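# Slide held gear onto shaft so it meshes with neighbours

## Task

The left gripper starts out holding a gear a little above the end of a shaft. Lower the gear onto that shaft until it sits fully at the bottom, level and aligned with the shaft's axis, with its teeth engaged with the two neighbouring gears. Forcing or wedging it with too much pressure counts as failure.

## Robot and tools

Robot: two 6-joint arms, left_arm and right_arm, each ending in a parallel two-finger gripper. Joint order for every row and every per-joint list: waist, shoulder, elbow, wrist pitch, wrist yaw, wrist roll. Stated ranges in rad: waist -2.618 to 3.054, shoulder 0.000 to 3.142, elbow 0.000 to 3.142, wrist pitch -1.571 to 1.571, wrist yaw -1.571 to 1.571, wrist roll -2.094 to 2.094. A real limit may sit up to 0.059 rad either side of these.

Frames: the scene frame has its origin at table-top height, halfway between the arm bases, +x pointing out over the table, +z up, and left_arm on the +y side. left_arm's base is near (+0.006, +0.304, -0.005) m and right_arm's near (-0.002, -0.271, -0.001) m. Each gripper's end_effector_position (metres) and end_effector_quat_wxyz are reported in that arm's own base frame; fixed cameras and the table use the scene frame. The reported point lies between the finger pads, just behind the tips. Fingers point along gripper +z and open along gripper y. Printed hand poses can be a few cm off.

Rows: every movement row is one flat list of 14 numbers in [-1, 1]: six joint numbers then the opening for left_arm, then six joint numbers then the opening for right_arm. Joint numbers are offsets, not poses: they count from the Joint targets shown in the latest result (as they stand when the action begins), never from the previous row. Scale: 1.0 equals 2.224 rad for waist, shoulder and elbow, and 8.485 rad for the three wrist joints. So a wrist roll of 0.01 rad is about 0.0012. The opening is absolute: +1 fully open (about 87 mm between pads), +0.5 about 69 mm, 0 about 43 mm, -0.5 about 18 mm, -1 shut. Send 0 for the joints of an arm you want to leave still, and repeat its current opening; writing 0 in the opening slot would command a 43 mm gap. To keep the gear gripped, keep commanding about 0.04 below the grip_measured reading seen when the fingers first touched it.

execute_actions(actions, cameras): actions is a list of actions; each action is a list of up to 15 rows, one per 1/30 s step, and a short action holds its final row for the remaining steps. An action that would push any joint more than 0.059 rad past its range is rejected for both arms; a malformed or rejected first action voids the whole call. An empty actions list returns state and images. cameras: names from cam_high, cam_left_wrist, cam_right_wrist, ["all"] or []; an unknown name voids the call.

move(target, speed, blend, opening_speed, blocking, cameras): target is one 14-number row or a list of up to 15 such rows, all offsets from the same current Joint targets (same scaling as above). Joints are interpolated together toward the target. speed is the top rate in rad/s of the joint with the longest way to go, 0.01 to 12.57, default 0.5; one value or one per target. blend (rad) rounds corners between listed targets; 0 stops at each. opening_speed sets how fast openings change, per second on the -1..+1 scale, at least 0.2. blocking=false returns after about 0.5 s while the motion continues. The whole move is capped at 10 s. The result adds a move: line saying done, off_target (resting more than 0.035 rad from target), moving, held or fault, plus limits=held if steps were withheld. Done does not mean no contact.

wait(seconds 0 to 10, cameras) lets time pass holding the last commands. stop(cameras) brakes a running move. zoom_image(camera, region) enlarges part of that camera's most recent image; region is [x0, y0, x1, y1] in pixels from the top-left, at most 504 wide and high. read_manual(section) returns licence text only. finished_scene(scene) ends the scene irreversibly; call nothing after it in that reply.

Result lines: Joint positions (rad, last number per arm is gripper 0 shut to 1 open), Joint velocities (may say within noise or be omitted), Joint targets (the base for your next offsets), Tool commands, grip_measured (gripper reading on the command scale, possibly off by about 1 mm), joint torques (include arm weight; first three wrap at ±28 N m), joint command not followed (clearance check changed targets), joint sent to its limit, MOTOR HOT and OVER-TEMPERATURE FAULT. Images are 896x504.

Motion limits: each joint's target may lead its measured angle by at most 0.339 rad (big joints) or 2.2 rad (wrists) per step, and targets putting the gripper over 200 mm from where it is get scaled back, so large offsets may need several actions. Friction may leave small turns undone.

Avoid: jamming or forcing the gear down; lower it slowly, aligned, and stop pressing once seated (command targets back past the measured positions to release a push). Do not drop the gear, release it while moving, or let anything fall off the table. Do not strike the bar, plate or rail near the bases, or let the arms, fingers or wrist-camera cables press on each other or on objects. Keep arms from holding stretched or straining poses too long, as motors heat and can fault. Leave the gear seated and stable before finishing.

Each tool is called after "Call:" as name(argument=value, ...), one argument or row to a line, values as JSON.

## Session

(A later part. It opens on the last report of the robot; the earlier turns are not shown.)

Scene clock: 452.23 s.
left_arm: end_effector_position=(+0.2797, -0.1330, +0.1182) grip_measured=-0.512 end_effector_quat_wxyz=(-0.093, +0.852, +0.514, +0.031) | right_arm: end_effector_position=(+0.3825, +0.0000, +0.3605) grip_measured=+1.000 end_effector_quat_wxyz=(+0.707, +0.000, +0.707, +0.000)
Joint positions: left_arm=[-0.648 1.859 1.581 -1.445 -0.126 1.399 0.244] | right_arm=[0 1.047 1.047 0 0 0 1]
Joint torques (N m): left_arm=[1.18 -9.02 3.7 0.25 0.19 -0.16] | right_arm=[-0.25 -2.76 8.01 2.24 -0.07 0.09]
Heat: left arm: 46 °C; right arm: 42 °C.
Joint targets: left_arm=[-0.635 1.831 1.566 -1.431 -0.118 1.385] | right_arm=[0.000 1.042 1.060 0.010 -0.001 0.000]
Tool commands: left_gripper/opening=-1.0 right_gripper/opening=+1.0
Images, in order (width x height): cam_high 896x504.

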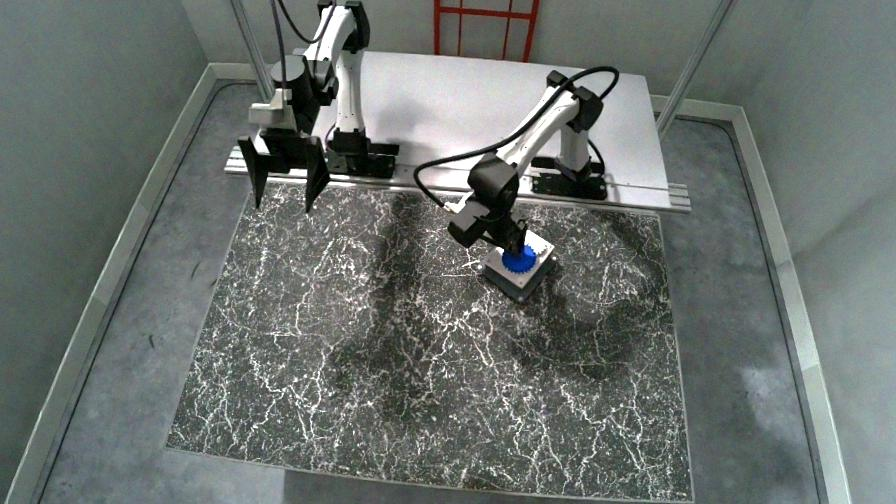

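Call:
move(
  target=[
    [0,0.01,0.0380,-0.0080,0,0,-1,0,0,0,0,0,0,1],
    [-0.0135,0.0202,0.0274,-0.0067,0.0003,-0.0017,-1,0,0,0,0,0,0,1],
  ],
  cameras=["cam_left_wrist","cam_high"],
  speed=0.2,
)

Call:
zoom_image(
  camera="cam_high",
  region=[470, 210, 570, 310],
)

Call:
zoom_image(
  camera="cam_left_wrist",
  region=[380, 60, 660, 280],
)

Scene clock: 478.73 s.
left_arm: end_effector_position=(+0.2805, -0.1401, +0.1293) grip_measured=-0.512 end_effector_quat_wxyz=(-0.083, +0.853, +0.515, +0.033) | right_arm: end_effector_position=(+0.3825, +0.0000, +0.3605) grip_measured=+1.000 end_effector_quat_wxyz=(+0.707, +0.000, +0.707, +0.000)
Joint positions: left_arm=[-0.662 1.859 1.63 -1.475 -0.121 1.386 0.244] | right_arm=[0 1.047 1.047 0 0 0 1]
Joint torques (N m): left_arm=[-0.4 -5.5 4.74 0.02 0.17 -0.14] | right_arm=[-0.24 -2.76 8.02 2.24 -0.07 0.09]
Heat: left arm: 46 °C; right arm: 42 °C.
Joint targets: left_arm=[-0.665 1.876 1.627 -1.488 -0.116 1.371] | right_arm=[0.000 1.042 1.060 0.010 -0.001 0.000]
move: done
camera_calibration:
cam_left_wrist: T_world_to_cam=[[-0.881706, 0.460214, 0.103907, 0.296869], [0.314536, 0.409225, 0.856506, -0.122362], [0.351655, 0.787869, -0.50557, 0.218654], [0, 0, 0, 1]] pos_world=[0.223348, -0.258821, 0.184502]
Images, in order (width x height): cam_high 896x504, cam_left_wrist 896x504.

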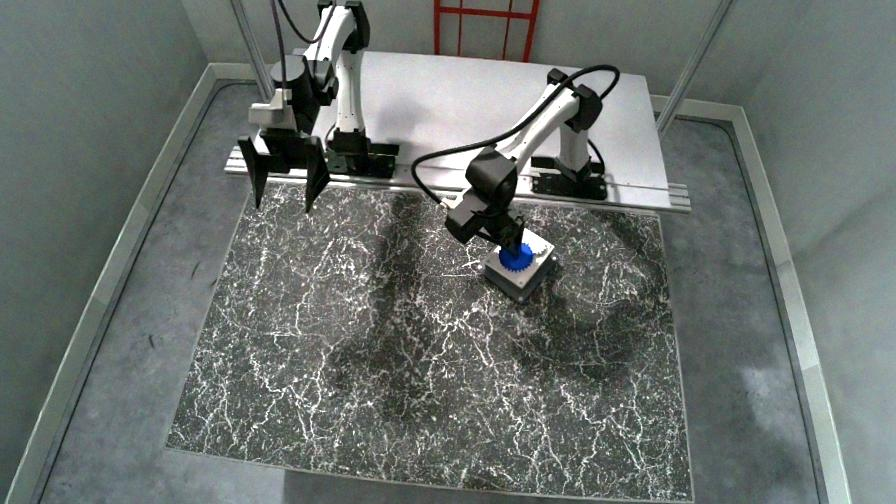

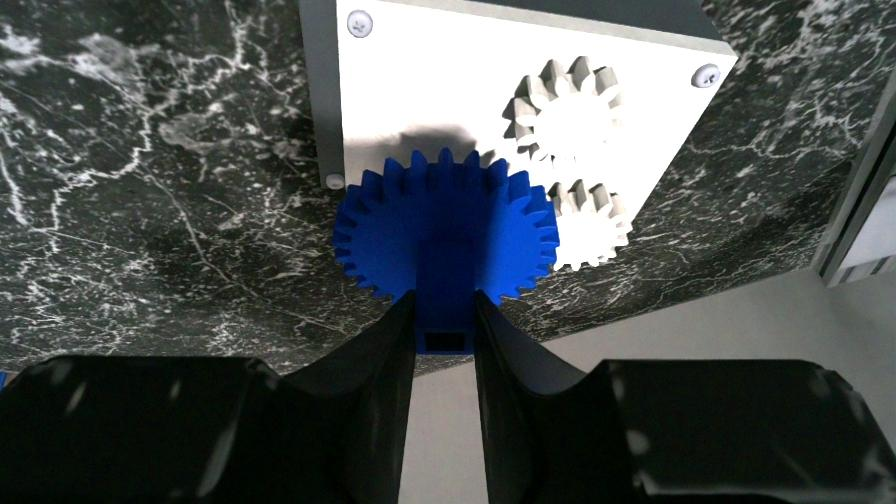

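Scaled by 5.040 from the camera's 896x504 image, which has a finer 1280x720 frame.

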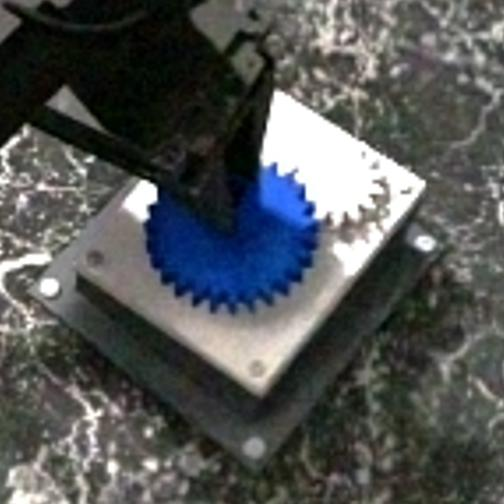

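Scaled by 1.800 from the camera's 896x504 image, which has a finer 1280x720 frame.

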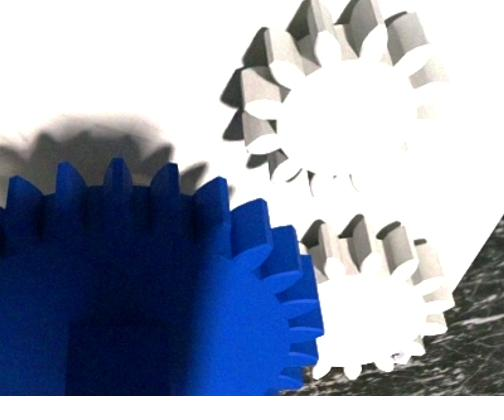

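Call:
move(
  target=[0,0.0067,-0.0094,0.0004,0,0,-1,0,0,0,0,0,0,1],
  cameras=["cam_left_wrist","cam_high"],
  speed=0.1,
)

Call:
zoom_image(
  camera="cam_high",
  region=[470, 210, 570, 310],
)

Call:
zoom_image(
  camera="cam_left_wrist",
  region=[380, 60, 660, 280],
)

Scene clock: 502.43 s.
left_arm: end_effector_position=(+0.2772, -0.1376, +0.1204) grip_measured=-0.512 end_effector_quat_wxyz=(-0.100, +0.852, +0.513, +0.026) | right_arm: end_effector_position=(+0.3825, +0.0000, +0.3605) grip_measured=+1.000 end_effector_quat_wxyz=(+0.707, +0.000, +0.707, +0.000)
Joint positions: left_arm=[-0.662 1.877 1.612 -1.475 -0.121 1.385 0.244] | right_arm=[0 1.047 1.047 0 0 0 1]
Joint torques (N m): left_arm=[-0.49 -5.91 4.44 0.02 0.16 -0.17] | right_arm=[-0.24 -2.76 8.02 2.24 -0.07 0.09]
Heat: left arm: 42 °C; right arm: 43 °C.
Joint targets: left_arm=[-0.665 1.891 1.606 -1.484 -0.116 1.371] | right_arm=[0.000 1.042 1.060 0.010 -0.001 0.000]
move: done
camera_calibration:
cam_left_wrist: T_world_to_cam=[[-0.87842, 0.457165, 0.139207, 0.288193], [0.338783, 0.390271, 0.856105, -0.124001], [0.337053, 0.79918, -0.497701, 0.217827], [0, 0, 0, 1]] pos_world=[0.221745, -0.257441, 0.174452]
Images, in order (width x height): cam_high 896x504, cam_left_wrist 896x504.

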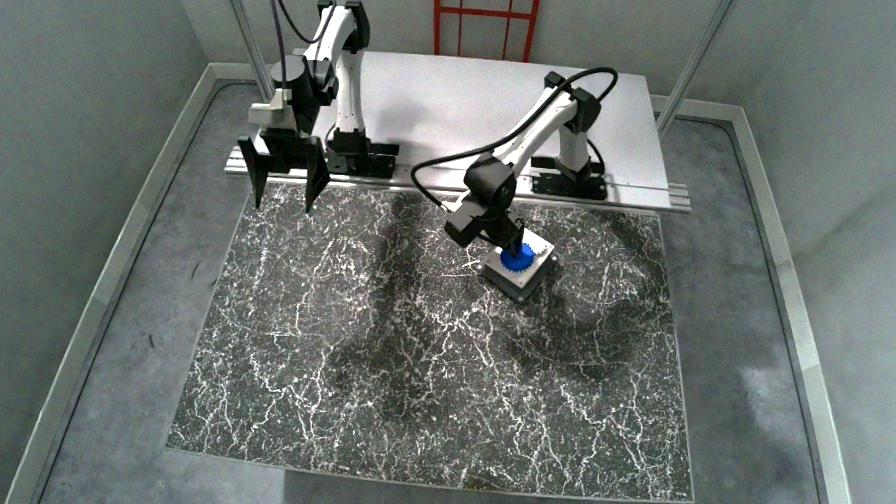

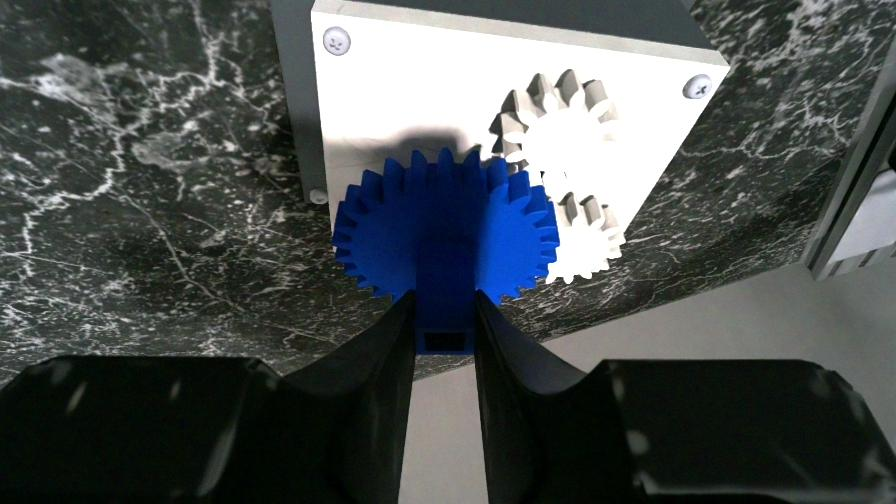

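Scaled by 5.040 from the camera's 896x504 image, which has a finer 1280x720 frame.

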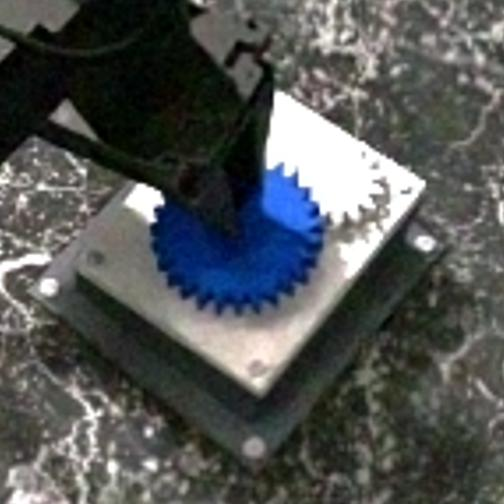

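Scaled by 1.800 from the camera's 896x504 image, which has a finer 1280x720 frame.

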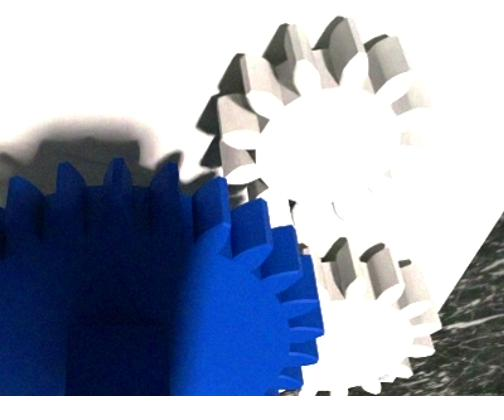

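Call:
move(
  target=[0.001,-0.0015,-0.0127,0.0029,0,0,-1,0,0,0,0,0,0,1],
  cameras=["cam_left_wrist"],
  speed=0.05,
)

Call:
zoom_image(
  camera="cam_left_wrist",
  region=[320, 60, 660, 300],
)

Scene clock: 508.97 s.
left_arm: end_effector_position=(+0.2751, -0.1363, +0.1179) grip_measured=-0.512 end_effector_quat_wxyz=(-0.105, +0.852, +0.513, +0.025) | right_arm: end_effector_position=(+0.3825, +0.0000, +0.3605) grip_measured=+1.000 end_effector_quat_wxyz=(+0.707, +0.000, +0.707, +0.000)
Joint positions: left_arm=[-0.663 1.877 1.6 -1.473 -0.121 1.384 0.244] | right_arm=[0 1.047 1.047 0 0 0 1]
Joint torques (N m): left_arm=[-0.12 -6.04 3.08 0.17 0.15 -0.13] | right_arm=[-0.24 -2.77 8.02 2.24 -0.07 0.09]
Heat: left arm: 41 °C; right arm: 43 °C.
Joint targets: left_arm=[-0.663 1.888 1.578 -1.460 -0.116 1.371] | right_arm=[0.000 1.042 1.060 0.010 -0.001 0.000]
move: done
camera_calibration:
cam_left_wrist: T_world_to_cam=[[-0.877132, 0.456649, 0.148697, 0.284598], [0.345338, 0.384568, 0.856066, -0.124291], [0.333737, 0.802234, -0.495016, 0.217337], [0, 0, 0, 1]] pos_world=[0.22002, -0.256518, 0.171668]
Images, in order (width x height): cam_left_wrist 896x504.

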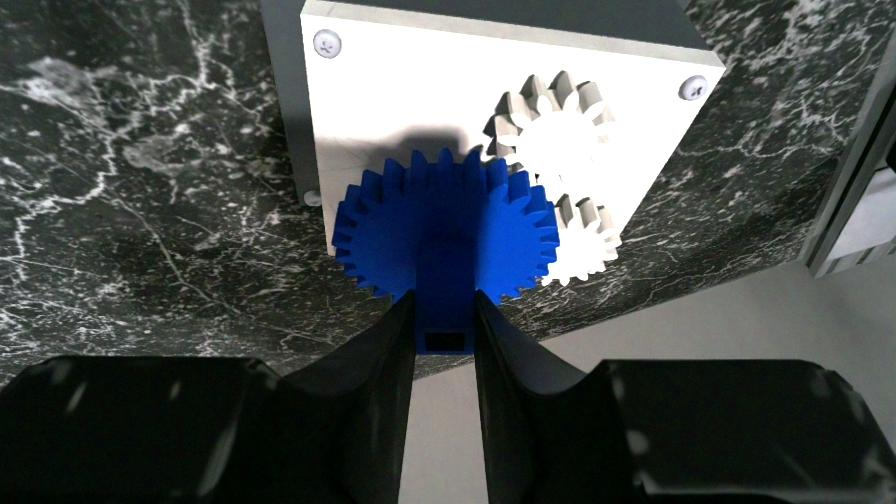

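Scaled by 1.482 from the camera's 896x504 image, which has a finer 1280x720 frame.

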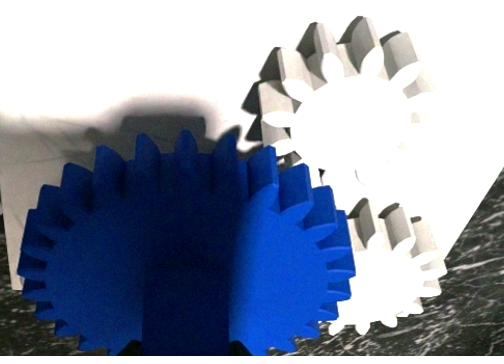

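Call:
move(
  target=[0,0,0,0.0022,0,0,-1,0,0,0,0,0,0,1],
  cameras=["cam_left_wrist"],
  speed=0.05,
)

Scene clock: 517.27 s.
left_arm: end_effector_position=(+0.2757, -0.1368, +0.1177) grip_measured=-0.512 end_effector_quat_wxyz=(-0.103, +0.851, +0.514, +0.026) | right_arm: end_effector_position=(+0.3825, +0.0000, +0.3605) grip_measured=+1.000 end_effector_quat_wxyz=(+0.707, +0.000, +0.707, +0.000)
Joint positions: left_arm=[-0.663 1.877 1.6 -1.469 -0.121 1.382 0.244] | right_arm=[0 1.047 1.047 0 0 0 1]
Joint torques (N m): left_arm=[-0.18 -6.11 3.11 0.34 0.15 -0.13] | right_arm=[-0.24 -2.76 8.03 2.24 -0.06 0.09]
Heat: left arm: 40 °C; right arm: 43 °C.
Joint targets: left_arm=[-0.663 1.888 1.578 -1.441 -0.116 1.371] | right_arm=[0.000 1.042 1.060 0.010 -0.001 0.000]
move: done
camera_calibration:
cam_left_wrist: T_world_to_cam=[[-0.878843, 0.454666, 0.144619, 0.286079], [0.341316, 0.387332, 0.856433, -0.122676], [0.333376, 0.802031, -0.495588, 0.217663], [0, 0, 0, 1]] pos_world=[0.220726, -0.257126, 0.171562]
Images, in order (width x height): cam_left_wrist 896x504.

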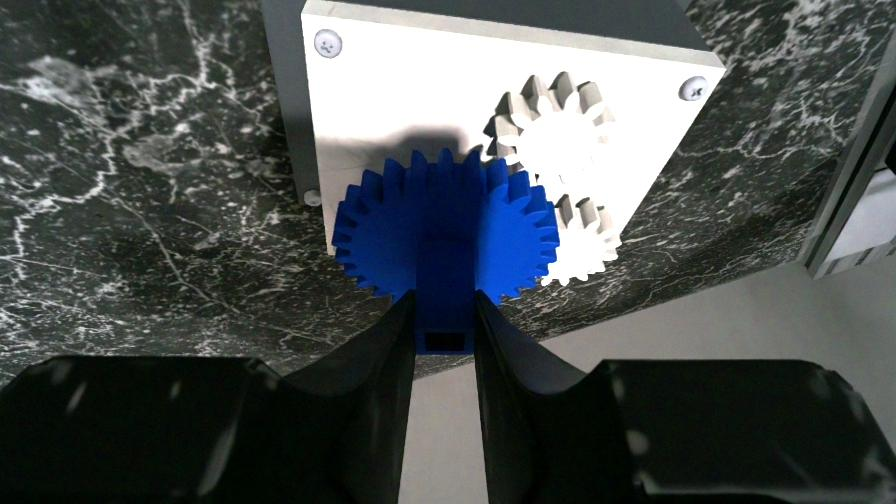

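Call:
move(
  target=[0,0,0,0.0035,0,0,-1,0,0,0,0,0,0,1],
  speed=0.05,
)

Call:
move(
  target=[0,0,0,0.0035,0,0,-1,0,0,0,0,0,0,1],
  cameras=["cam_left_wrist"],
  speed=0.05,
)

Scene clock: 523.07 s.
left_arm: end_effector_position=(+0.2775, -0.1377, +0.1173) grip_measured=-0.512 end_effector_quat_wxyz=(-0.099, +0.850, +0.516, +0.029) | right_arm: end_effector_position=(+0.3825, +0.0000, +0.3605) grip_measured=+1.000 end_effector_quat_wxyz=(+0.707, +0.000, +0.707, +0.000)
Joint positions: left_arm=[-0.663 1.877 1.599 -1.459 -0.124 1.378 0.244] | right_arm=[0 1.047 1.047 0 0 0 1]
Joint torques (N m): left_arm=[-0.12 -6.06 3.23 0.53 0.23 -0.1] | right_arm=[-0.24 -2.77 8.02 2.24 -0.07 0.1]
Heat: left arm: 40 °C; right arm: 43 °C.
Joint targets: left_arm=[-0.663 1.888 1.578 -1.411 -0.116 1.371] | right_arm=[0.000 1.042 1.060 0.010 -0.001 0.000]
move: off_target (left_arm); left_arm: the wrist pitch is farthest, 0.048 rad from its target

Scene clock: 523.90 s.
left_arm: end_effector_position=(+0.2796, -0.1384, +0.1126) grip_measured=-0.512 end_effector_quat_wxyz=(-0.096, +0.850, +0.516, +0.032) | right_arm: end_effector_position=(+0.3825, +0.0000, +0.3605) grip_measured=+1.000 end_effector_quat_wxyz=(+0.707, +0.000, +0.707, +0.000)
Joint positions: left_arm=[-0.663 1.877 1.581 -1.432 -0.128 1.377 0.244] | right_arm=[0 1.047 1.047 0 0 0 1]
Joint torques (N m): left_arm=[-0.1 -6.19 4.66 0.57 0.24 -0.08] | right_arm=[-0.24 -2.77 8.02 2.24 -0.07 0.1]
Heat: left arm: 40 °C; right arm: 43 °C.
Joint targets: left_arm=[-0.663 1.888 1.578 -1.382 -0.116 1.371] | right_arm=[0.000 1.042 1.060 0.010 -0.001 0.000]
move: off_target (left_arm); left_arm: the wrist pitch is farthest, 0.051 rad from its target
camera_calibration:
cam_left_wrist: T_world_to_cam=[[-0.88297, 0.45252, 0.124855, 0.294041], [0.323271, 0.393299, 0.860704, -0.11364], [0.34038, 0.800338, -0.493558, 0.212638], [0, 0, 0, 1]] pos_world=[0.223988, -0.258547, 0.166047]
Images, in order (width x height): cam_left_wrist 896x504.

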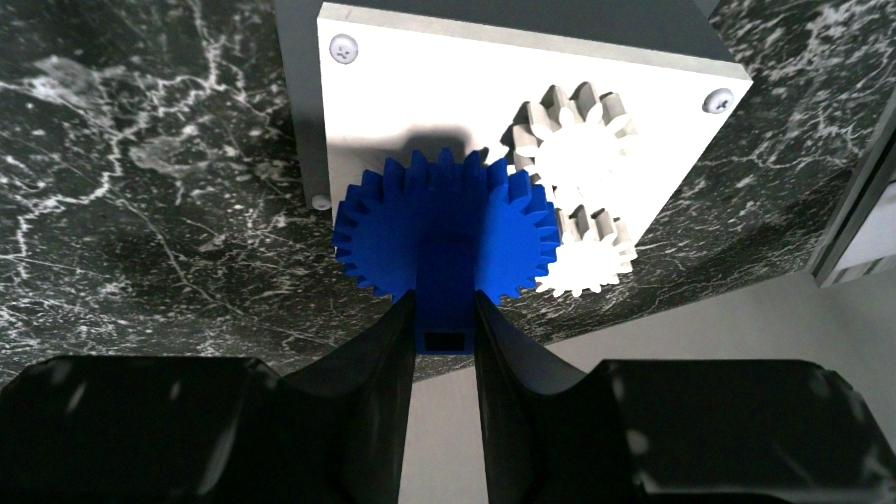

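Call:
move(
  target=[0.0006,-0.0011,-0.0085,-0.0032,0,0,-1,0,0,0,0,0,0,1],
  speed=0.06,
)

Call:
move(
  target=[0.0006,-0.0011,-0.0085,0.0019,0,0,-1,0,0,0,0,0,0,1],
  cameras=["cam_left_wrist"],
  speed=0.06,
)

Call:
zoom_image(
  camera="cam_left_wrist",
  region=[320, 60, 660, 300],
)

Scene clock: 534.97 s.
left_arm: end_effector_position=(+0.2789, -0.1378, +0.1113) grip_measured=-0.512 end_effector_quat_wxyz=(-0.097, +0.850, +0.516, +0.032) | right_arm: end_effector_position=(+0.3825, +0.0000, +0.3605) grip_measured=+1.000 end_effector_quat_wxyz=(+0.707, +0.000, +0.707, +0.000)
Joint positions: left_arm=[-0.663 1.877 1.576 -1.43 -0.128 1.377 0.244] | right_arm=[0 1.047 1.047 0 0 0 1]
Joint torques (N m): left_arm=[0.05 -6.24 3.64 0.31 0.23 -0.09] | right_arm=[-0.24 -2.76 8.02 2.24 -0.07 0.09]
Heat: left arm: 39 °C; right arm: 43 °C.
Joint targets: left_arm=[-0.661 1.886 1.559 -1.409 -0.116 1.371] | right_arm=[0.000 1.042 1.060 0.010 -0.001 0.000]
move: done

Scene clock: 535.70 s.
left_arm: end_effector_position=(+0.2793, -0.1367, +0.1103) grip_measured=-0.512 end_effector_quat_wxyz=(-0.099, +0.850, +0.516, +0.035) | right_arm: end_effector_position=(+0.3825, +0.0000, +0.3605) grip_measured=+1.000 end_effector_quat_wxyz=(+0.707, +0.000, +0.707, +0.000)
Joint positions: left_arm=[-0.663 1.877 1.569 -1.425 -0.135 1.377 0.244] | right_arm=[0 1.047 1.047 0 0 0 1]
Joint torques (N m): left_arm=[0.12 -6.48 2.5 0.41 0.35 -0.09] | right_arm=[-0.24 -2.76 8.02 2.24 -0.07 0.09]
Heat: left arm: 39 °C; right arm: 43 °C.
Joint targets: left_arm=[-0.660 1.883 1.540 -1.393 -0.116 1.371] | right_arm=[0.000 1.042 1.060 0.010 -0.001 0.000]
move: done
camera_calibration:
cam_left_wrist: T_world_to_cam=[[-0.88253, 0.452382, 0.128416, 0.29271], [0.323433, 0.385686, 0.864082, -0.113636], [0.341367, 0.804112, -0.486695, 0.209707], [0, 0, 0, 1]] pos_world=[0.223492, -0.257217, 0.162665]
Images, in order (width x height): cam_left_wrist 896x504.

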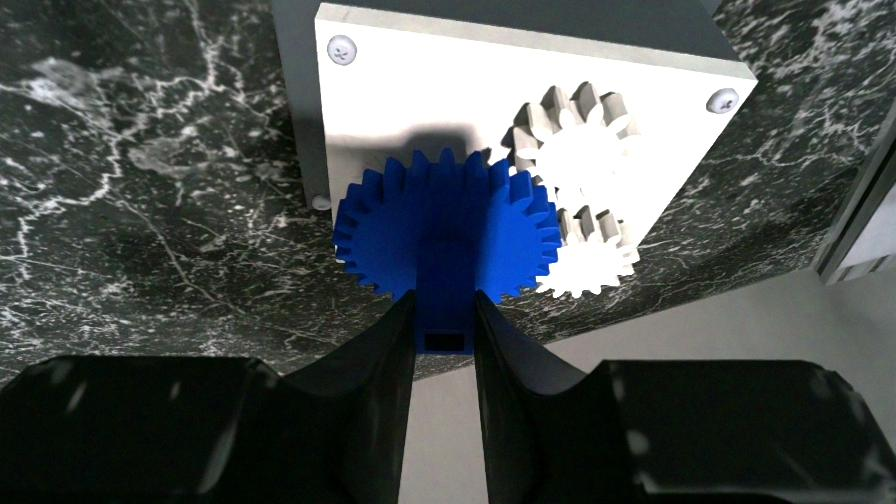

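Scaled by 1.482 from the camera's 896x504 image, which has a finer 1280x720 frame.

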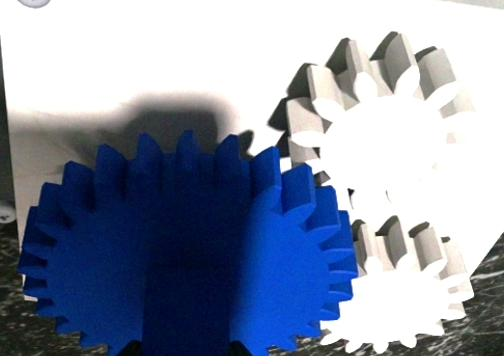

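Call:
zoom_image(
  camera="cam_left_wrist",
  region=[480, 120, 600, 300],
)

Scaled by 2.800 from the camera's 896x504 image, which has a finer 1280x720 frame.

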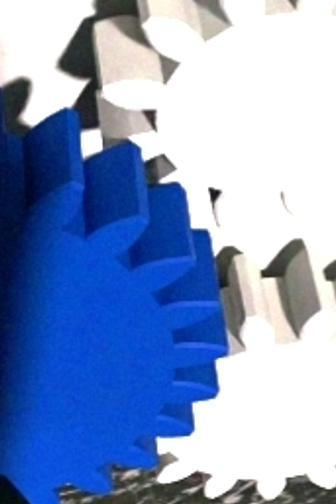

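Call:
move(
  target=[0.0013,0.0104,0.0124,-0.0005,0,-0.0150,-1,0,0,0,0,0,0,1],
  cameras=["cam_left_wrist"],
  speed=0.06,
)

Call:
zoom_image(
  camera="cam_left_wrist",
  region=[320, 60, 660, 300],
)

Scene clock: 552.53 s.
left_arm: end_effector_position=(+0.2787, -0.1354, +0.1116) grip_measured=-0.512 end_effector_quat_wxyz=(-0.093, +0.821, +0.561, +0.047) | right_arm: end_effector_position=(+0.3825, +0.0000, +0.3605) grip_measured=+1.000 end_effector_quat_wxyz=(+0.707, +0.000, +0.707, +0.000)
Joint positions: left_arm=[-0.663 1.877 1.572 -1.416 -0.145 1.269 0.244] | right_arm=[0 1.047 1.047 0 0 0 1]
Joint torques (N m): left_arm=[0.4 -4.71 4.51 0.3 0.45 -0.27] | right_arm=[-0.24 -2.76 8.02 2.24 -0.07 0.09]
Heat: left arm: 38 °C; right arm: 43 °C.
Joint targets: left_arm=[-0.657 1.906 1.567 -1.397 -0.116 1.244] | right_arm=[0.000 1.042 1.060 0.010 -0.001 0.000]
move: done
camera_calibration:
cam_left_wrist: T_world_to_cam=[[-0.929238, 0.356923, 0.0955169, 0.295137], [0.248342, 0.41193, 0.876721, -0.0919391], [0.273576, 0.838403, -0.47142, 0.231332], [0, 0, 0, 1]] pos_world=[0.233798, -0.261418, 0.161469]
Images, in order (width x height): cam_left_wrist 896x504.

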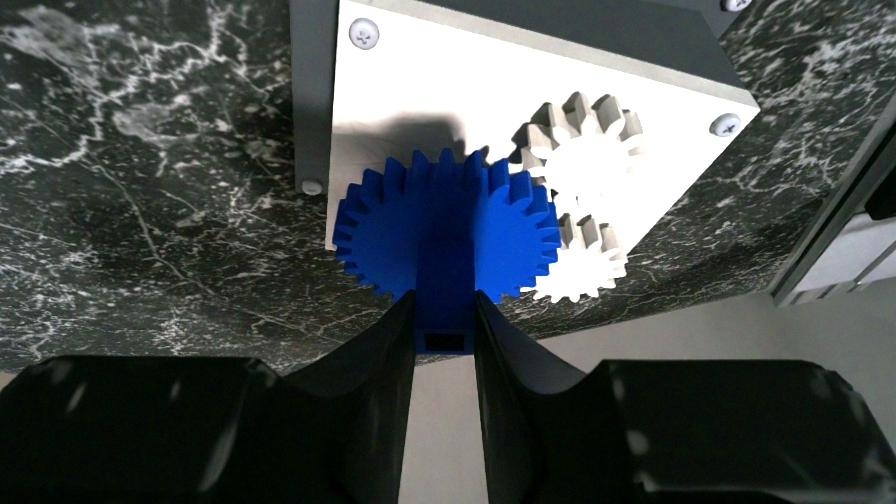

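Scaled by 1.482 from the camera's 896x504 image, which has a finer 1280x720 frame.

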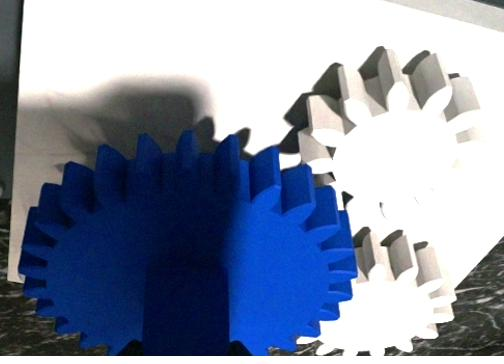

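Call:
move(
  target=[0.0,-0.004,-0.0135,0.0020,0,0,-1,0,0,0,0,0,0,1],
  cameras=[],
  speed=0.06,
)

Scene clock: 558.07 s.
left_arm: end_effector_position=(+0.2788, -0.1354, +0.1111) grip_measured=-0.512 end_effector_quat_wxyz=(-0.092, +0.821, +0.562, +0.047) | right_arm: end_effector_position=(+0.3825, +0.0000, +0.3605) grip_measured=+1.000 end_effector_quat_wxyz=(+0.707, +0.000, +0.707, +0.000)
Joint positions: left_arm=[-0.663 1.877 1.57 -1.413 -0.146 1.267 0.244] | right_arm=[0 1.047 1.047 0 0 0 1]
Joint torques (N m): left_arm=[0.4 -5.37 2.36 0.44 0.48 -0.26] | right_arm=[-0.24 -2.76 8.02 2.24 -0.07 0.1]
Heat: left arm: 38 °C; right arm: 43 °C.
Joint targets: left_arm=[-0.657 1.897 1.537 -1.380 -0.116 1.244] | right_arm=[0.000 1.042 1.060 0.010 -0.001 0.000]
move: done
No camera images: "cameras" was empty.

Call:
move(
  target=[
    [-0.0007,-0.0053,-0.0063,0.0003,0,0.00766,-1,0,0,0,0,0,0,1],
    [-0.0014,-0.0106,-0.0126,0.0006,0,0.0153,-1,0,0,0,0,0,0,1],
  ],
  cameras=[],
  speed=0.08,
)

Call:
move(
  target=[
    [-0.0007,-0.0053,-0.0063,0.0003,0,0.00766,-1,0,0,0,0,0,0,1],
  ],
  cameras=[],
  speed=0.08,
)

Call:
move(
  target=[
    [-0.0007,-0.0053,-0.0063,0.0003,0,0.00766,-1,0,0,0,0,0,0,1],
  ],
  cameras=["cam_left_wrist","cam_high"],
  speed=0.08,
)

Scene clock: 568.97 s.
left_arm: end_effector_position=(+0.2812, -0.1322, +0.1073) grip_measured=-0.509 end_effector_quat_wxyz=(-0.102, +0.845, +0.523, +0.050) | right_arm: end_effector_position=(+0.3825, +0.0000, +0.3605) grip_measured=+1.000 end_effector_quat_wxyz=(+0.707, +0.000, +0.707, +0.000)
Joint positions: left_arm=[-0.663 1.872 1.544 -1.401 -0.164 1.358 0.245] | right_arm=[0 1.047 1.047 0 0 0 1]
Joint torques (N m): left_arm=[0.08 -6.8 2.18 0.36 0.66 0.16] | right_arm=[-0.24 -2.77 8.02 2.24 -0.07 0.09]
Heat: left arm: 38 °C; right arm: 43 °C.
Joint targets: left_arm=[-0.660 1.873 1.509 -1.375 -0.116 1.373] | right_arm=[0.000 1.042 1.060 0.010 -0.001 0.000]
move: off_target (left_arm); left_arm: the wrist yaw is farthest, 0.048 rad from its target
No camera images: "cameras" was empty.

Scene clock: 570.20 s.
left_arm: end_effector_position=(+0.2813, -0.1322, +0.1070) grip_measured=-0.509 end_effector_quat_wxyz=(-0.102, +0.862, +0.495, +0.046) | right_arm: end_effector_position=(+0.3825, +0.0000, +0.3605) grip_measured=+1.000 end_effector_quat_wxyz=(+0.707, +0.000, +0.707, +0.000)
Joint positions: left_arm=[-0.663 1.86 1.529 -1.396 -0.162 1.424 0.246] | right_arm=[0 1.047 1.047 0 0 0 1]
Joint torques (N m): left_arm=[-0.01 -6.78 2.21 0.33 0.62 0.13] | right_arm=[-0.24 -2.77 8.02 2.24 -0.07 0.09]
Heat: left arm: 38 °C; right arm: 43 °C.
Joint targets: left_arm=[-0.662 1.862 1.495 -1.373 -0.116 1.439] | right_arm=[0.000 1.042 1.060 0.010 -0.001 0.000]
move: off_target (left_arm); left_arm: the wrist yaw is farthest, 0.046 rad from its target
No camera images: "cameras" was empty.

Scene clock: 571.43 s.
left_arm: end_effector_position=(+0.2815, -0.1322, +0.1065) grip_measured=-0.509 end_effector_quat_wxyz=(-0.102, +0.878, +0.466, +0.042) | right_arm: end_effector_position=(+0.3825, +0.0000, +0.3605) grip_measured=+1.000 end_effector_quat_wxyz=(+0.707, +0.000, +0.707, +0.000)
Joint positions: left_arm=[-0.663 1.849 1.515 -1.391 -0.16 1.489 0.246] | right_arm=[0 1.047 1.047 0 0 0 1]
Joint torques (N m): left_arm=[-0.14 -6.68 2.26 0.29 0.61 0.14] | right_arm=[-0.24 -2.76 8.02 2.24 -0.07 0.1]
Heat: left arm: 38 °C; right arm: 43 °C.
Joint targets: left_arm=[-0.663 1.850 1.481 -1.370 -0.116 1.503] | right_arm=[0.000 1.042 1.060 0.010 -0.001 0.000]
move: off_target (left_arm); left_arm: the wrist yaw is farthest, 0.044 rad from its target
camera_calibration:
cam_left_wrist: T_world_to_cam=[[-0.825348, 0.547981, 0.136081, 0.288911], [0.366412, 0.33645, 0.867493, -0.131811], [0.429585, 0.765845, -0.478475, 0.17276], [0, 0, 0, 1]] pos_world=[0.212534, -0.246278, 0.157691]
Images, in order (width x height): cam_high 896x504, cam_left_wrist 896x504.

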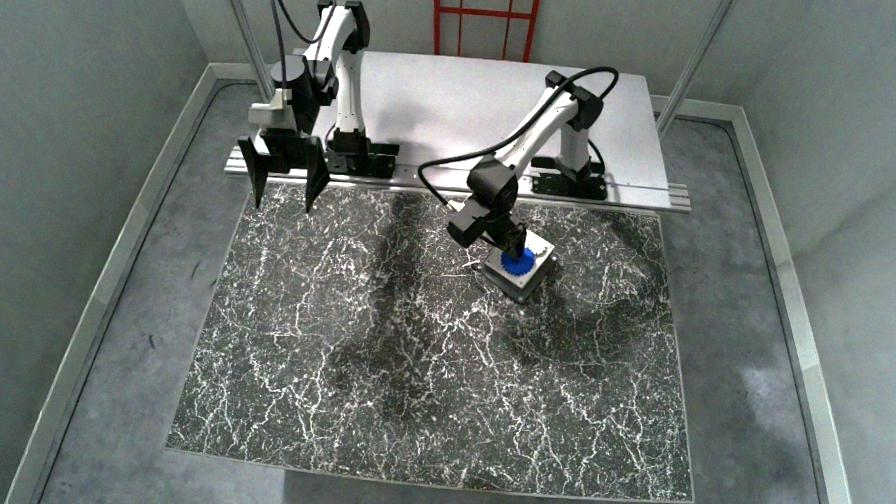

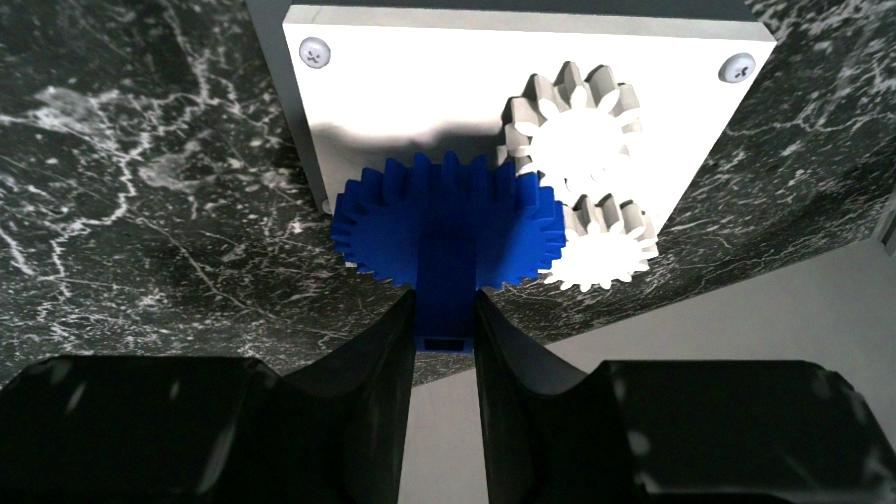

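Call:
zoom_image(
  camera="cam_left_wrist",
  region=[320, 60, 660, 300],
)

Call:
zoom_image(
  camera="cam_high",
  region=[470, 210, 570, 310],
)

Scaled by 1.482 from the camera's 896x504 image, which has a finer 1280x720 frame.

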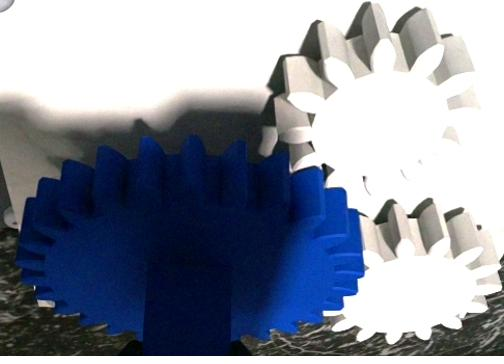

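Scaled by 5.040 from the camera's 896x504 image, which has a finer 1280x720 frame.

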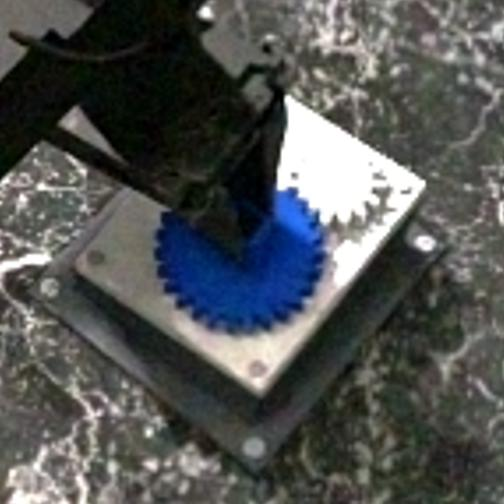

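Call:
move(
  target=[0,0,0.0045,0,-0.003,0,-0.38,0,0,0,0,0,0,1],
  cameras=["cam_left_wrist","cam_high"],
  opening_speed=0.3,
)

Call:
zoom_image(
  camera="cam_left_wrist",
  region=[320, 60, 660, 300],
)

Call:
zoom_image(
  camera="cam_high",
  region=[470, 210, 570, 310],
)

Scene clock: 593.33 s.
left_arm: end_effector_position=(+0.2792, -0.1325, +0.1020) grip_measured=-0.380 end_effector_quat_wxyz=(-0.103, +0.878, +0.466, +0.037) | right_arm: end_effector_position=(+0.3825, +0.0000, +0.3605) grip_measured=+1.000 end_effector_quat_wxyz=(+0.707, +0.000, +0.707, +0.000)
Joint positions: left_arm=[-0.663 1.849 1.499 -1.38 -0.151 1.49 0.31] | right_arm=[0 1.047 1.047 0 0 0 1]
Joint torques (N m): left_arm=[-0.23 -6.72 4.33 0.19 0.18 0.12] | right_arm=[-0.25 -2.76 8.02 2.24 -0.07 0.09]
Heat: left arm: 38 °C; right arm: 43 °C.
Joint targets: left_arm=[-0.663 1.850 1.491 -1.370 -0.141 1.503] | right_arm=[0.000 1.042 1.060 0.010 -0.001 0.000]
move: done
camera_calibration:
cam_left_wrist: T_world_to_cam=[[-0.824396, 0.547944, 0.141876, 0.286818], [0.374904, 0.340823, 0.862141, -0.128269], [0.42405, 0.763935, -0.4864, 0.173903], [0, 0, 0, 1]] pos_world=[0.210797, -0.246294, 0.154479]
Images, in order (width x height): cam_high 896x504, cam_left_wrist 896x504.

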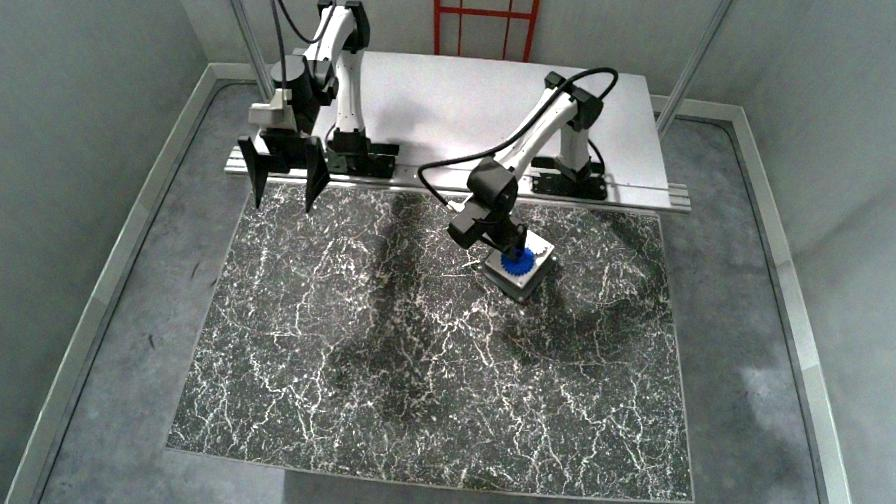

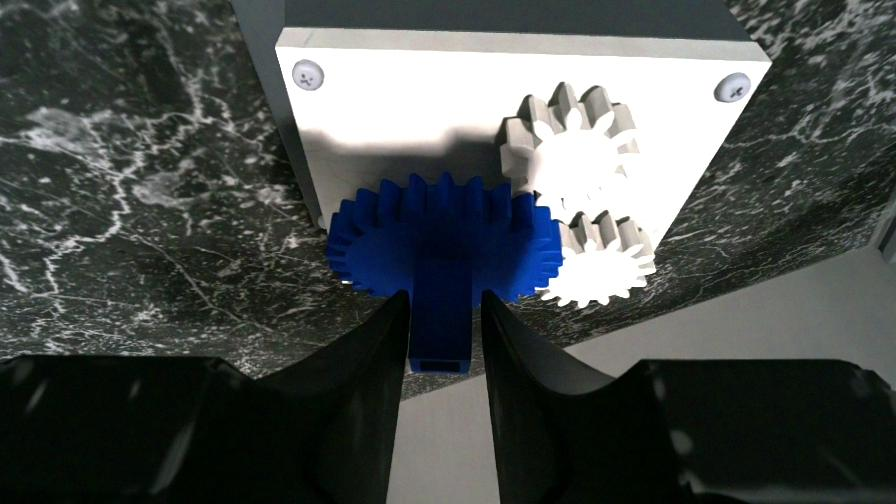

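Scaled by 1.482 from the camera's 896x504 image, which has a finer 1280x720 frame.

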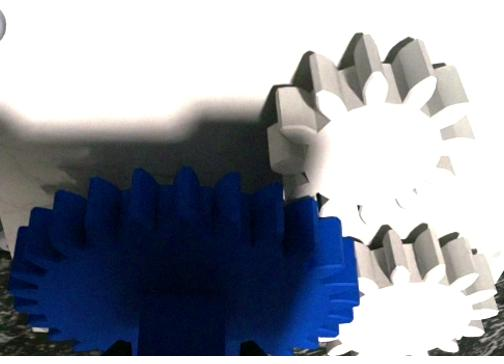

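Scaled by 5.040 from the camera's 896x504 image, which has a finer 1280x720 frame.

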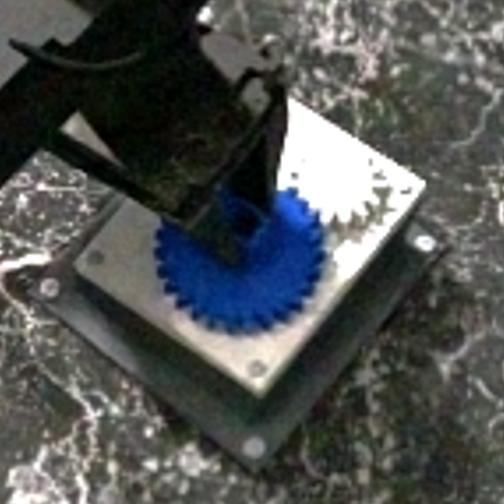

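Call:
move(
  target=[0,0,0,0,0,0,0.0,0,0,0,0,0,0,1],
  cameras=["cam_left_wrist"],
  opening_speed=0.4,
)

Call:
zoom_image(
  camera="cam_left_wrist",
  region=[320, 60, 660, 300],
)

Scene clock: 602.30 s.
left_arm: end_effector_position=(+0.2792, -0.1326, +0.1020) grip_measured=+0.000 end_effector_quat_wxyz=(-0.103, +0.878, +0.466, +0.037) | right_arm: end_effector_position=(+0.3825, +0.0000, +0.3605) grip_measured=+1.000 end_effector_quat_wxyz=(+0.707, +0.000, +0.707, +0.000)
Joint positions: left_arm=[-0.663 1.849 1.499 -1.38 -0.15 1.49 0.5] | right_arm=[0 1.047 1.047 0 0 0 1]
Joint torques (N m): left_arm=[-0.1 -6.54 4.36 0.17 0.19 0.14] | right_arm=[-0.24 -2.77 8.02 2.24 -0.07 0.09]
Heat: left arm: 38 °C; right arm: 43 °C.
Joint targets: left_arm=[-0.663 1.850 1.491 -1.370 -0.141 1.503] | right_arm=[0.000 1.042 1.060 0.010 -0.001 0.000]
move: done
camera_calibration:
cam_left_wrist: T_world_to_cam=[[-0.824422, 0.547916, 0.141837, 0.286878], [0.375031, 0.34116, 0.861952, -0.128148], [0.423888, 0.763805, -0.486745, 0.174036], [0, 0, 0, 1]] pos_world=[0.210796, -0.246395, 0.154478]
Images, in order (width x height): cam_left_wrist 896x504.

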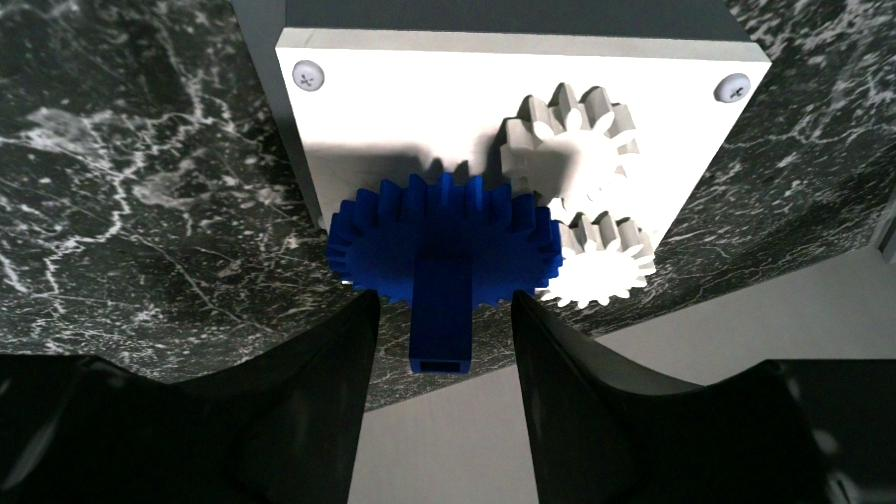

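Scaled by 1.482 from the camera's 896x504 image, which has a finer 1280x720 frame.

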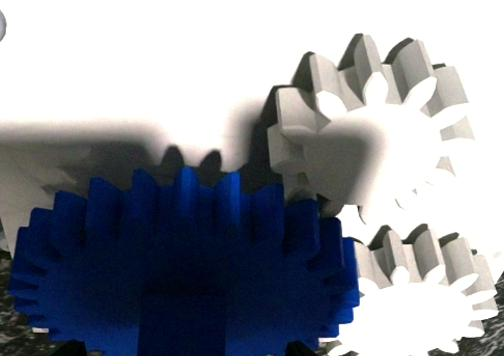

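Call:
move(
  target=[0,0,0,0,0,0,-0.55,0,0,0,0,0,0,1],
  opening_speed=0.4,
)

Call:
move(
  target=[
    [-0.0005,-0.004,-0.0165,0.003,0,0.006,-0.55,0,0,0,0,0,0,1],
    [0.0005,0.004,-0.0115,0.003,0,-0.006,-0.55,0,0,0,0,0,0,1],
    [0,0,-0.0135,0.003,0,0,-0.55,0,0,0,0,0,0,1],
  ],
  cameras=["cam_left_wrist"],
  speed=0.1,
)

Call:
zoom_image(
  camera="cam_left_wrist",
  region=[320, 60, 660, 300],
)

Scene clock: 616.70 s.
left_arm: end_effector_position=(+0.2799, -0.1331, +0.1018) grip_measured=-0.509 end_effector_quat_wxyz=(-0.101, +0.878, +0.466, +0.037) | right_arm: end_effector_position=(+0.3825, +0.0000, +0.3605) grip_measured=+1.000 end_effector_quat_wxyz=(+0.707, +0.000, +0.707, +0.000)
Joint positions: left_arm=[-0.663 1.849 1.499 -1.376 -0.15 1.491 0.245] | right_arm=[0 1.047 1.047 0 0 0 1]
Joint torques (N m): left_arm=[-0.21 -6.69 4.31 0.15 0.19 0.15] | right_arm=[-0.24 -2.77 8.02 2.24 -0.07 0.09]
Heat: left arm: 38 °C; right arm: 43 °C.
Joint targets: left_arm=[-0.663 1.850 1.491 -1.370 -0.141 1.504] | right_arm=[0.000 1.042 1.060 0.010 -0.001 0.000]
move: done

Scene clock: 619.90 s.
left_arm: end_effector_position=(+0.2797, -0.1333, +0.1003) grip_measured=-0.508 end_effector_quat_wxyz=(-0.099, +0.879, +0.464, +0.041) | right_arm: end_effector_position=(+0.3825, +0.0000, +0.3605) grip_measured=+1.000 end_effector_quat_wxyz=(+0.707, +0.000, +0.707, +0.000)
Joint positions: left_arm=[-0.666 1.843 1.486 -1.363 -0.155 1.492 0.246] | right_arm=[0 1.047 1.047 0 0 0 1]
Joint torques (N m): left_arm=[0.12 -6.23 3 0.28 0.24 0.09] | right_arm=[-0.24 -2.76 8.02 2.24 -0.07 0.09]
Heat: left arm: 38 °C; right arm: 43 °C.
Joint targets: left_arm=[-0.664 1.850 1.461 -1.344 -0.141 1.503] | right_arm=[0.000 1.042 1.060 0.010 -0.001 0.000]
move: done
camera_calibration:
cam_left_wrist: T_world_to_cam=[[-0.822634, 0.552863, 0.132727, 0.289121], [0.368612, 0.340853, 0.864838, -0.125188], [0.432896, 0.76037, -0.484189, 0.170351], [0, 0, 0, 1]] pos_world=[0.210243, -0.246703, 0.152375]
Images, in order (width x height): cam_left_wrist 896x504.

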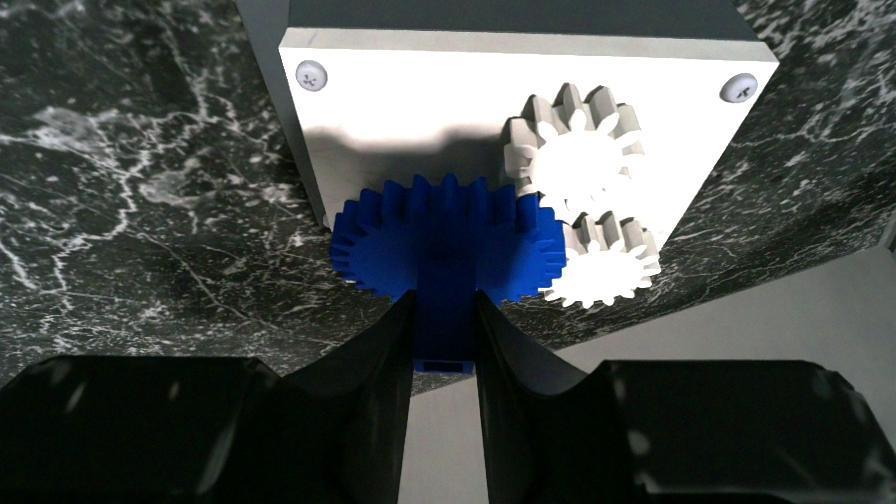

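Scaled by 1.482 from the camera's 896x504 image, which has a finer 1280x720 frame.

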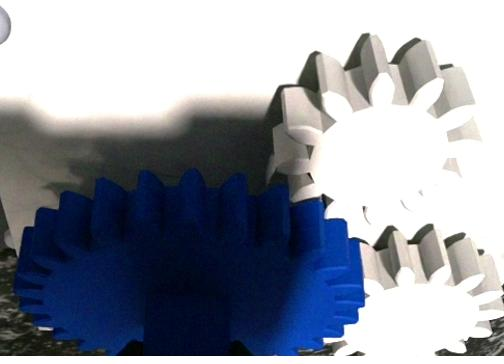

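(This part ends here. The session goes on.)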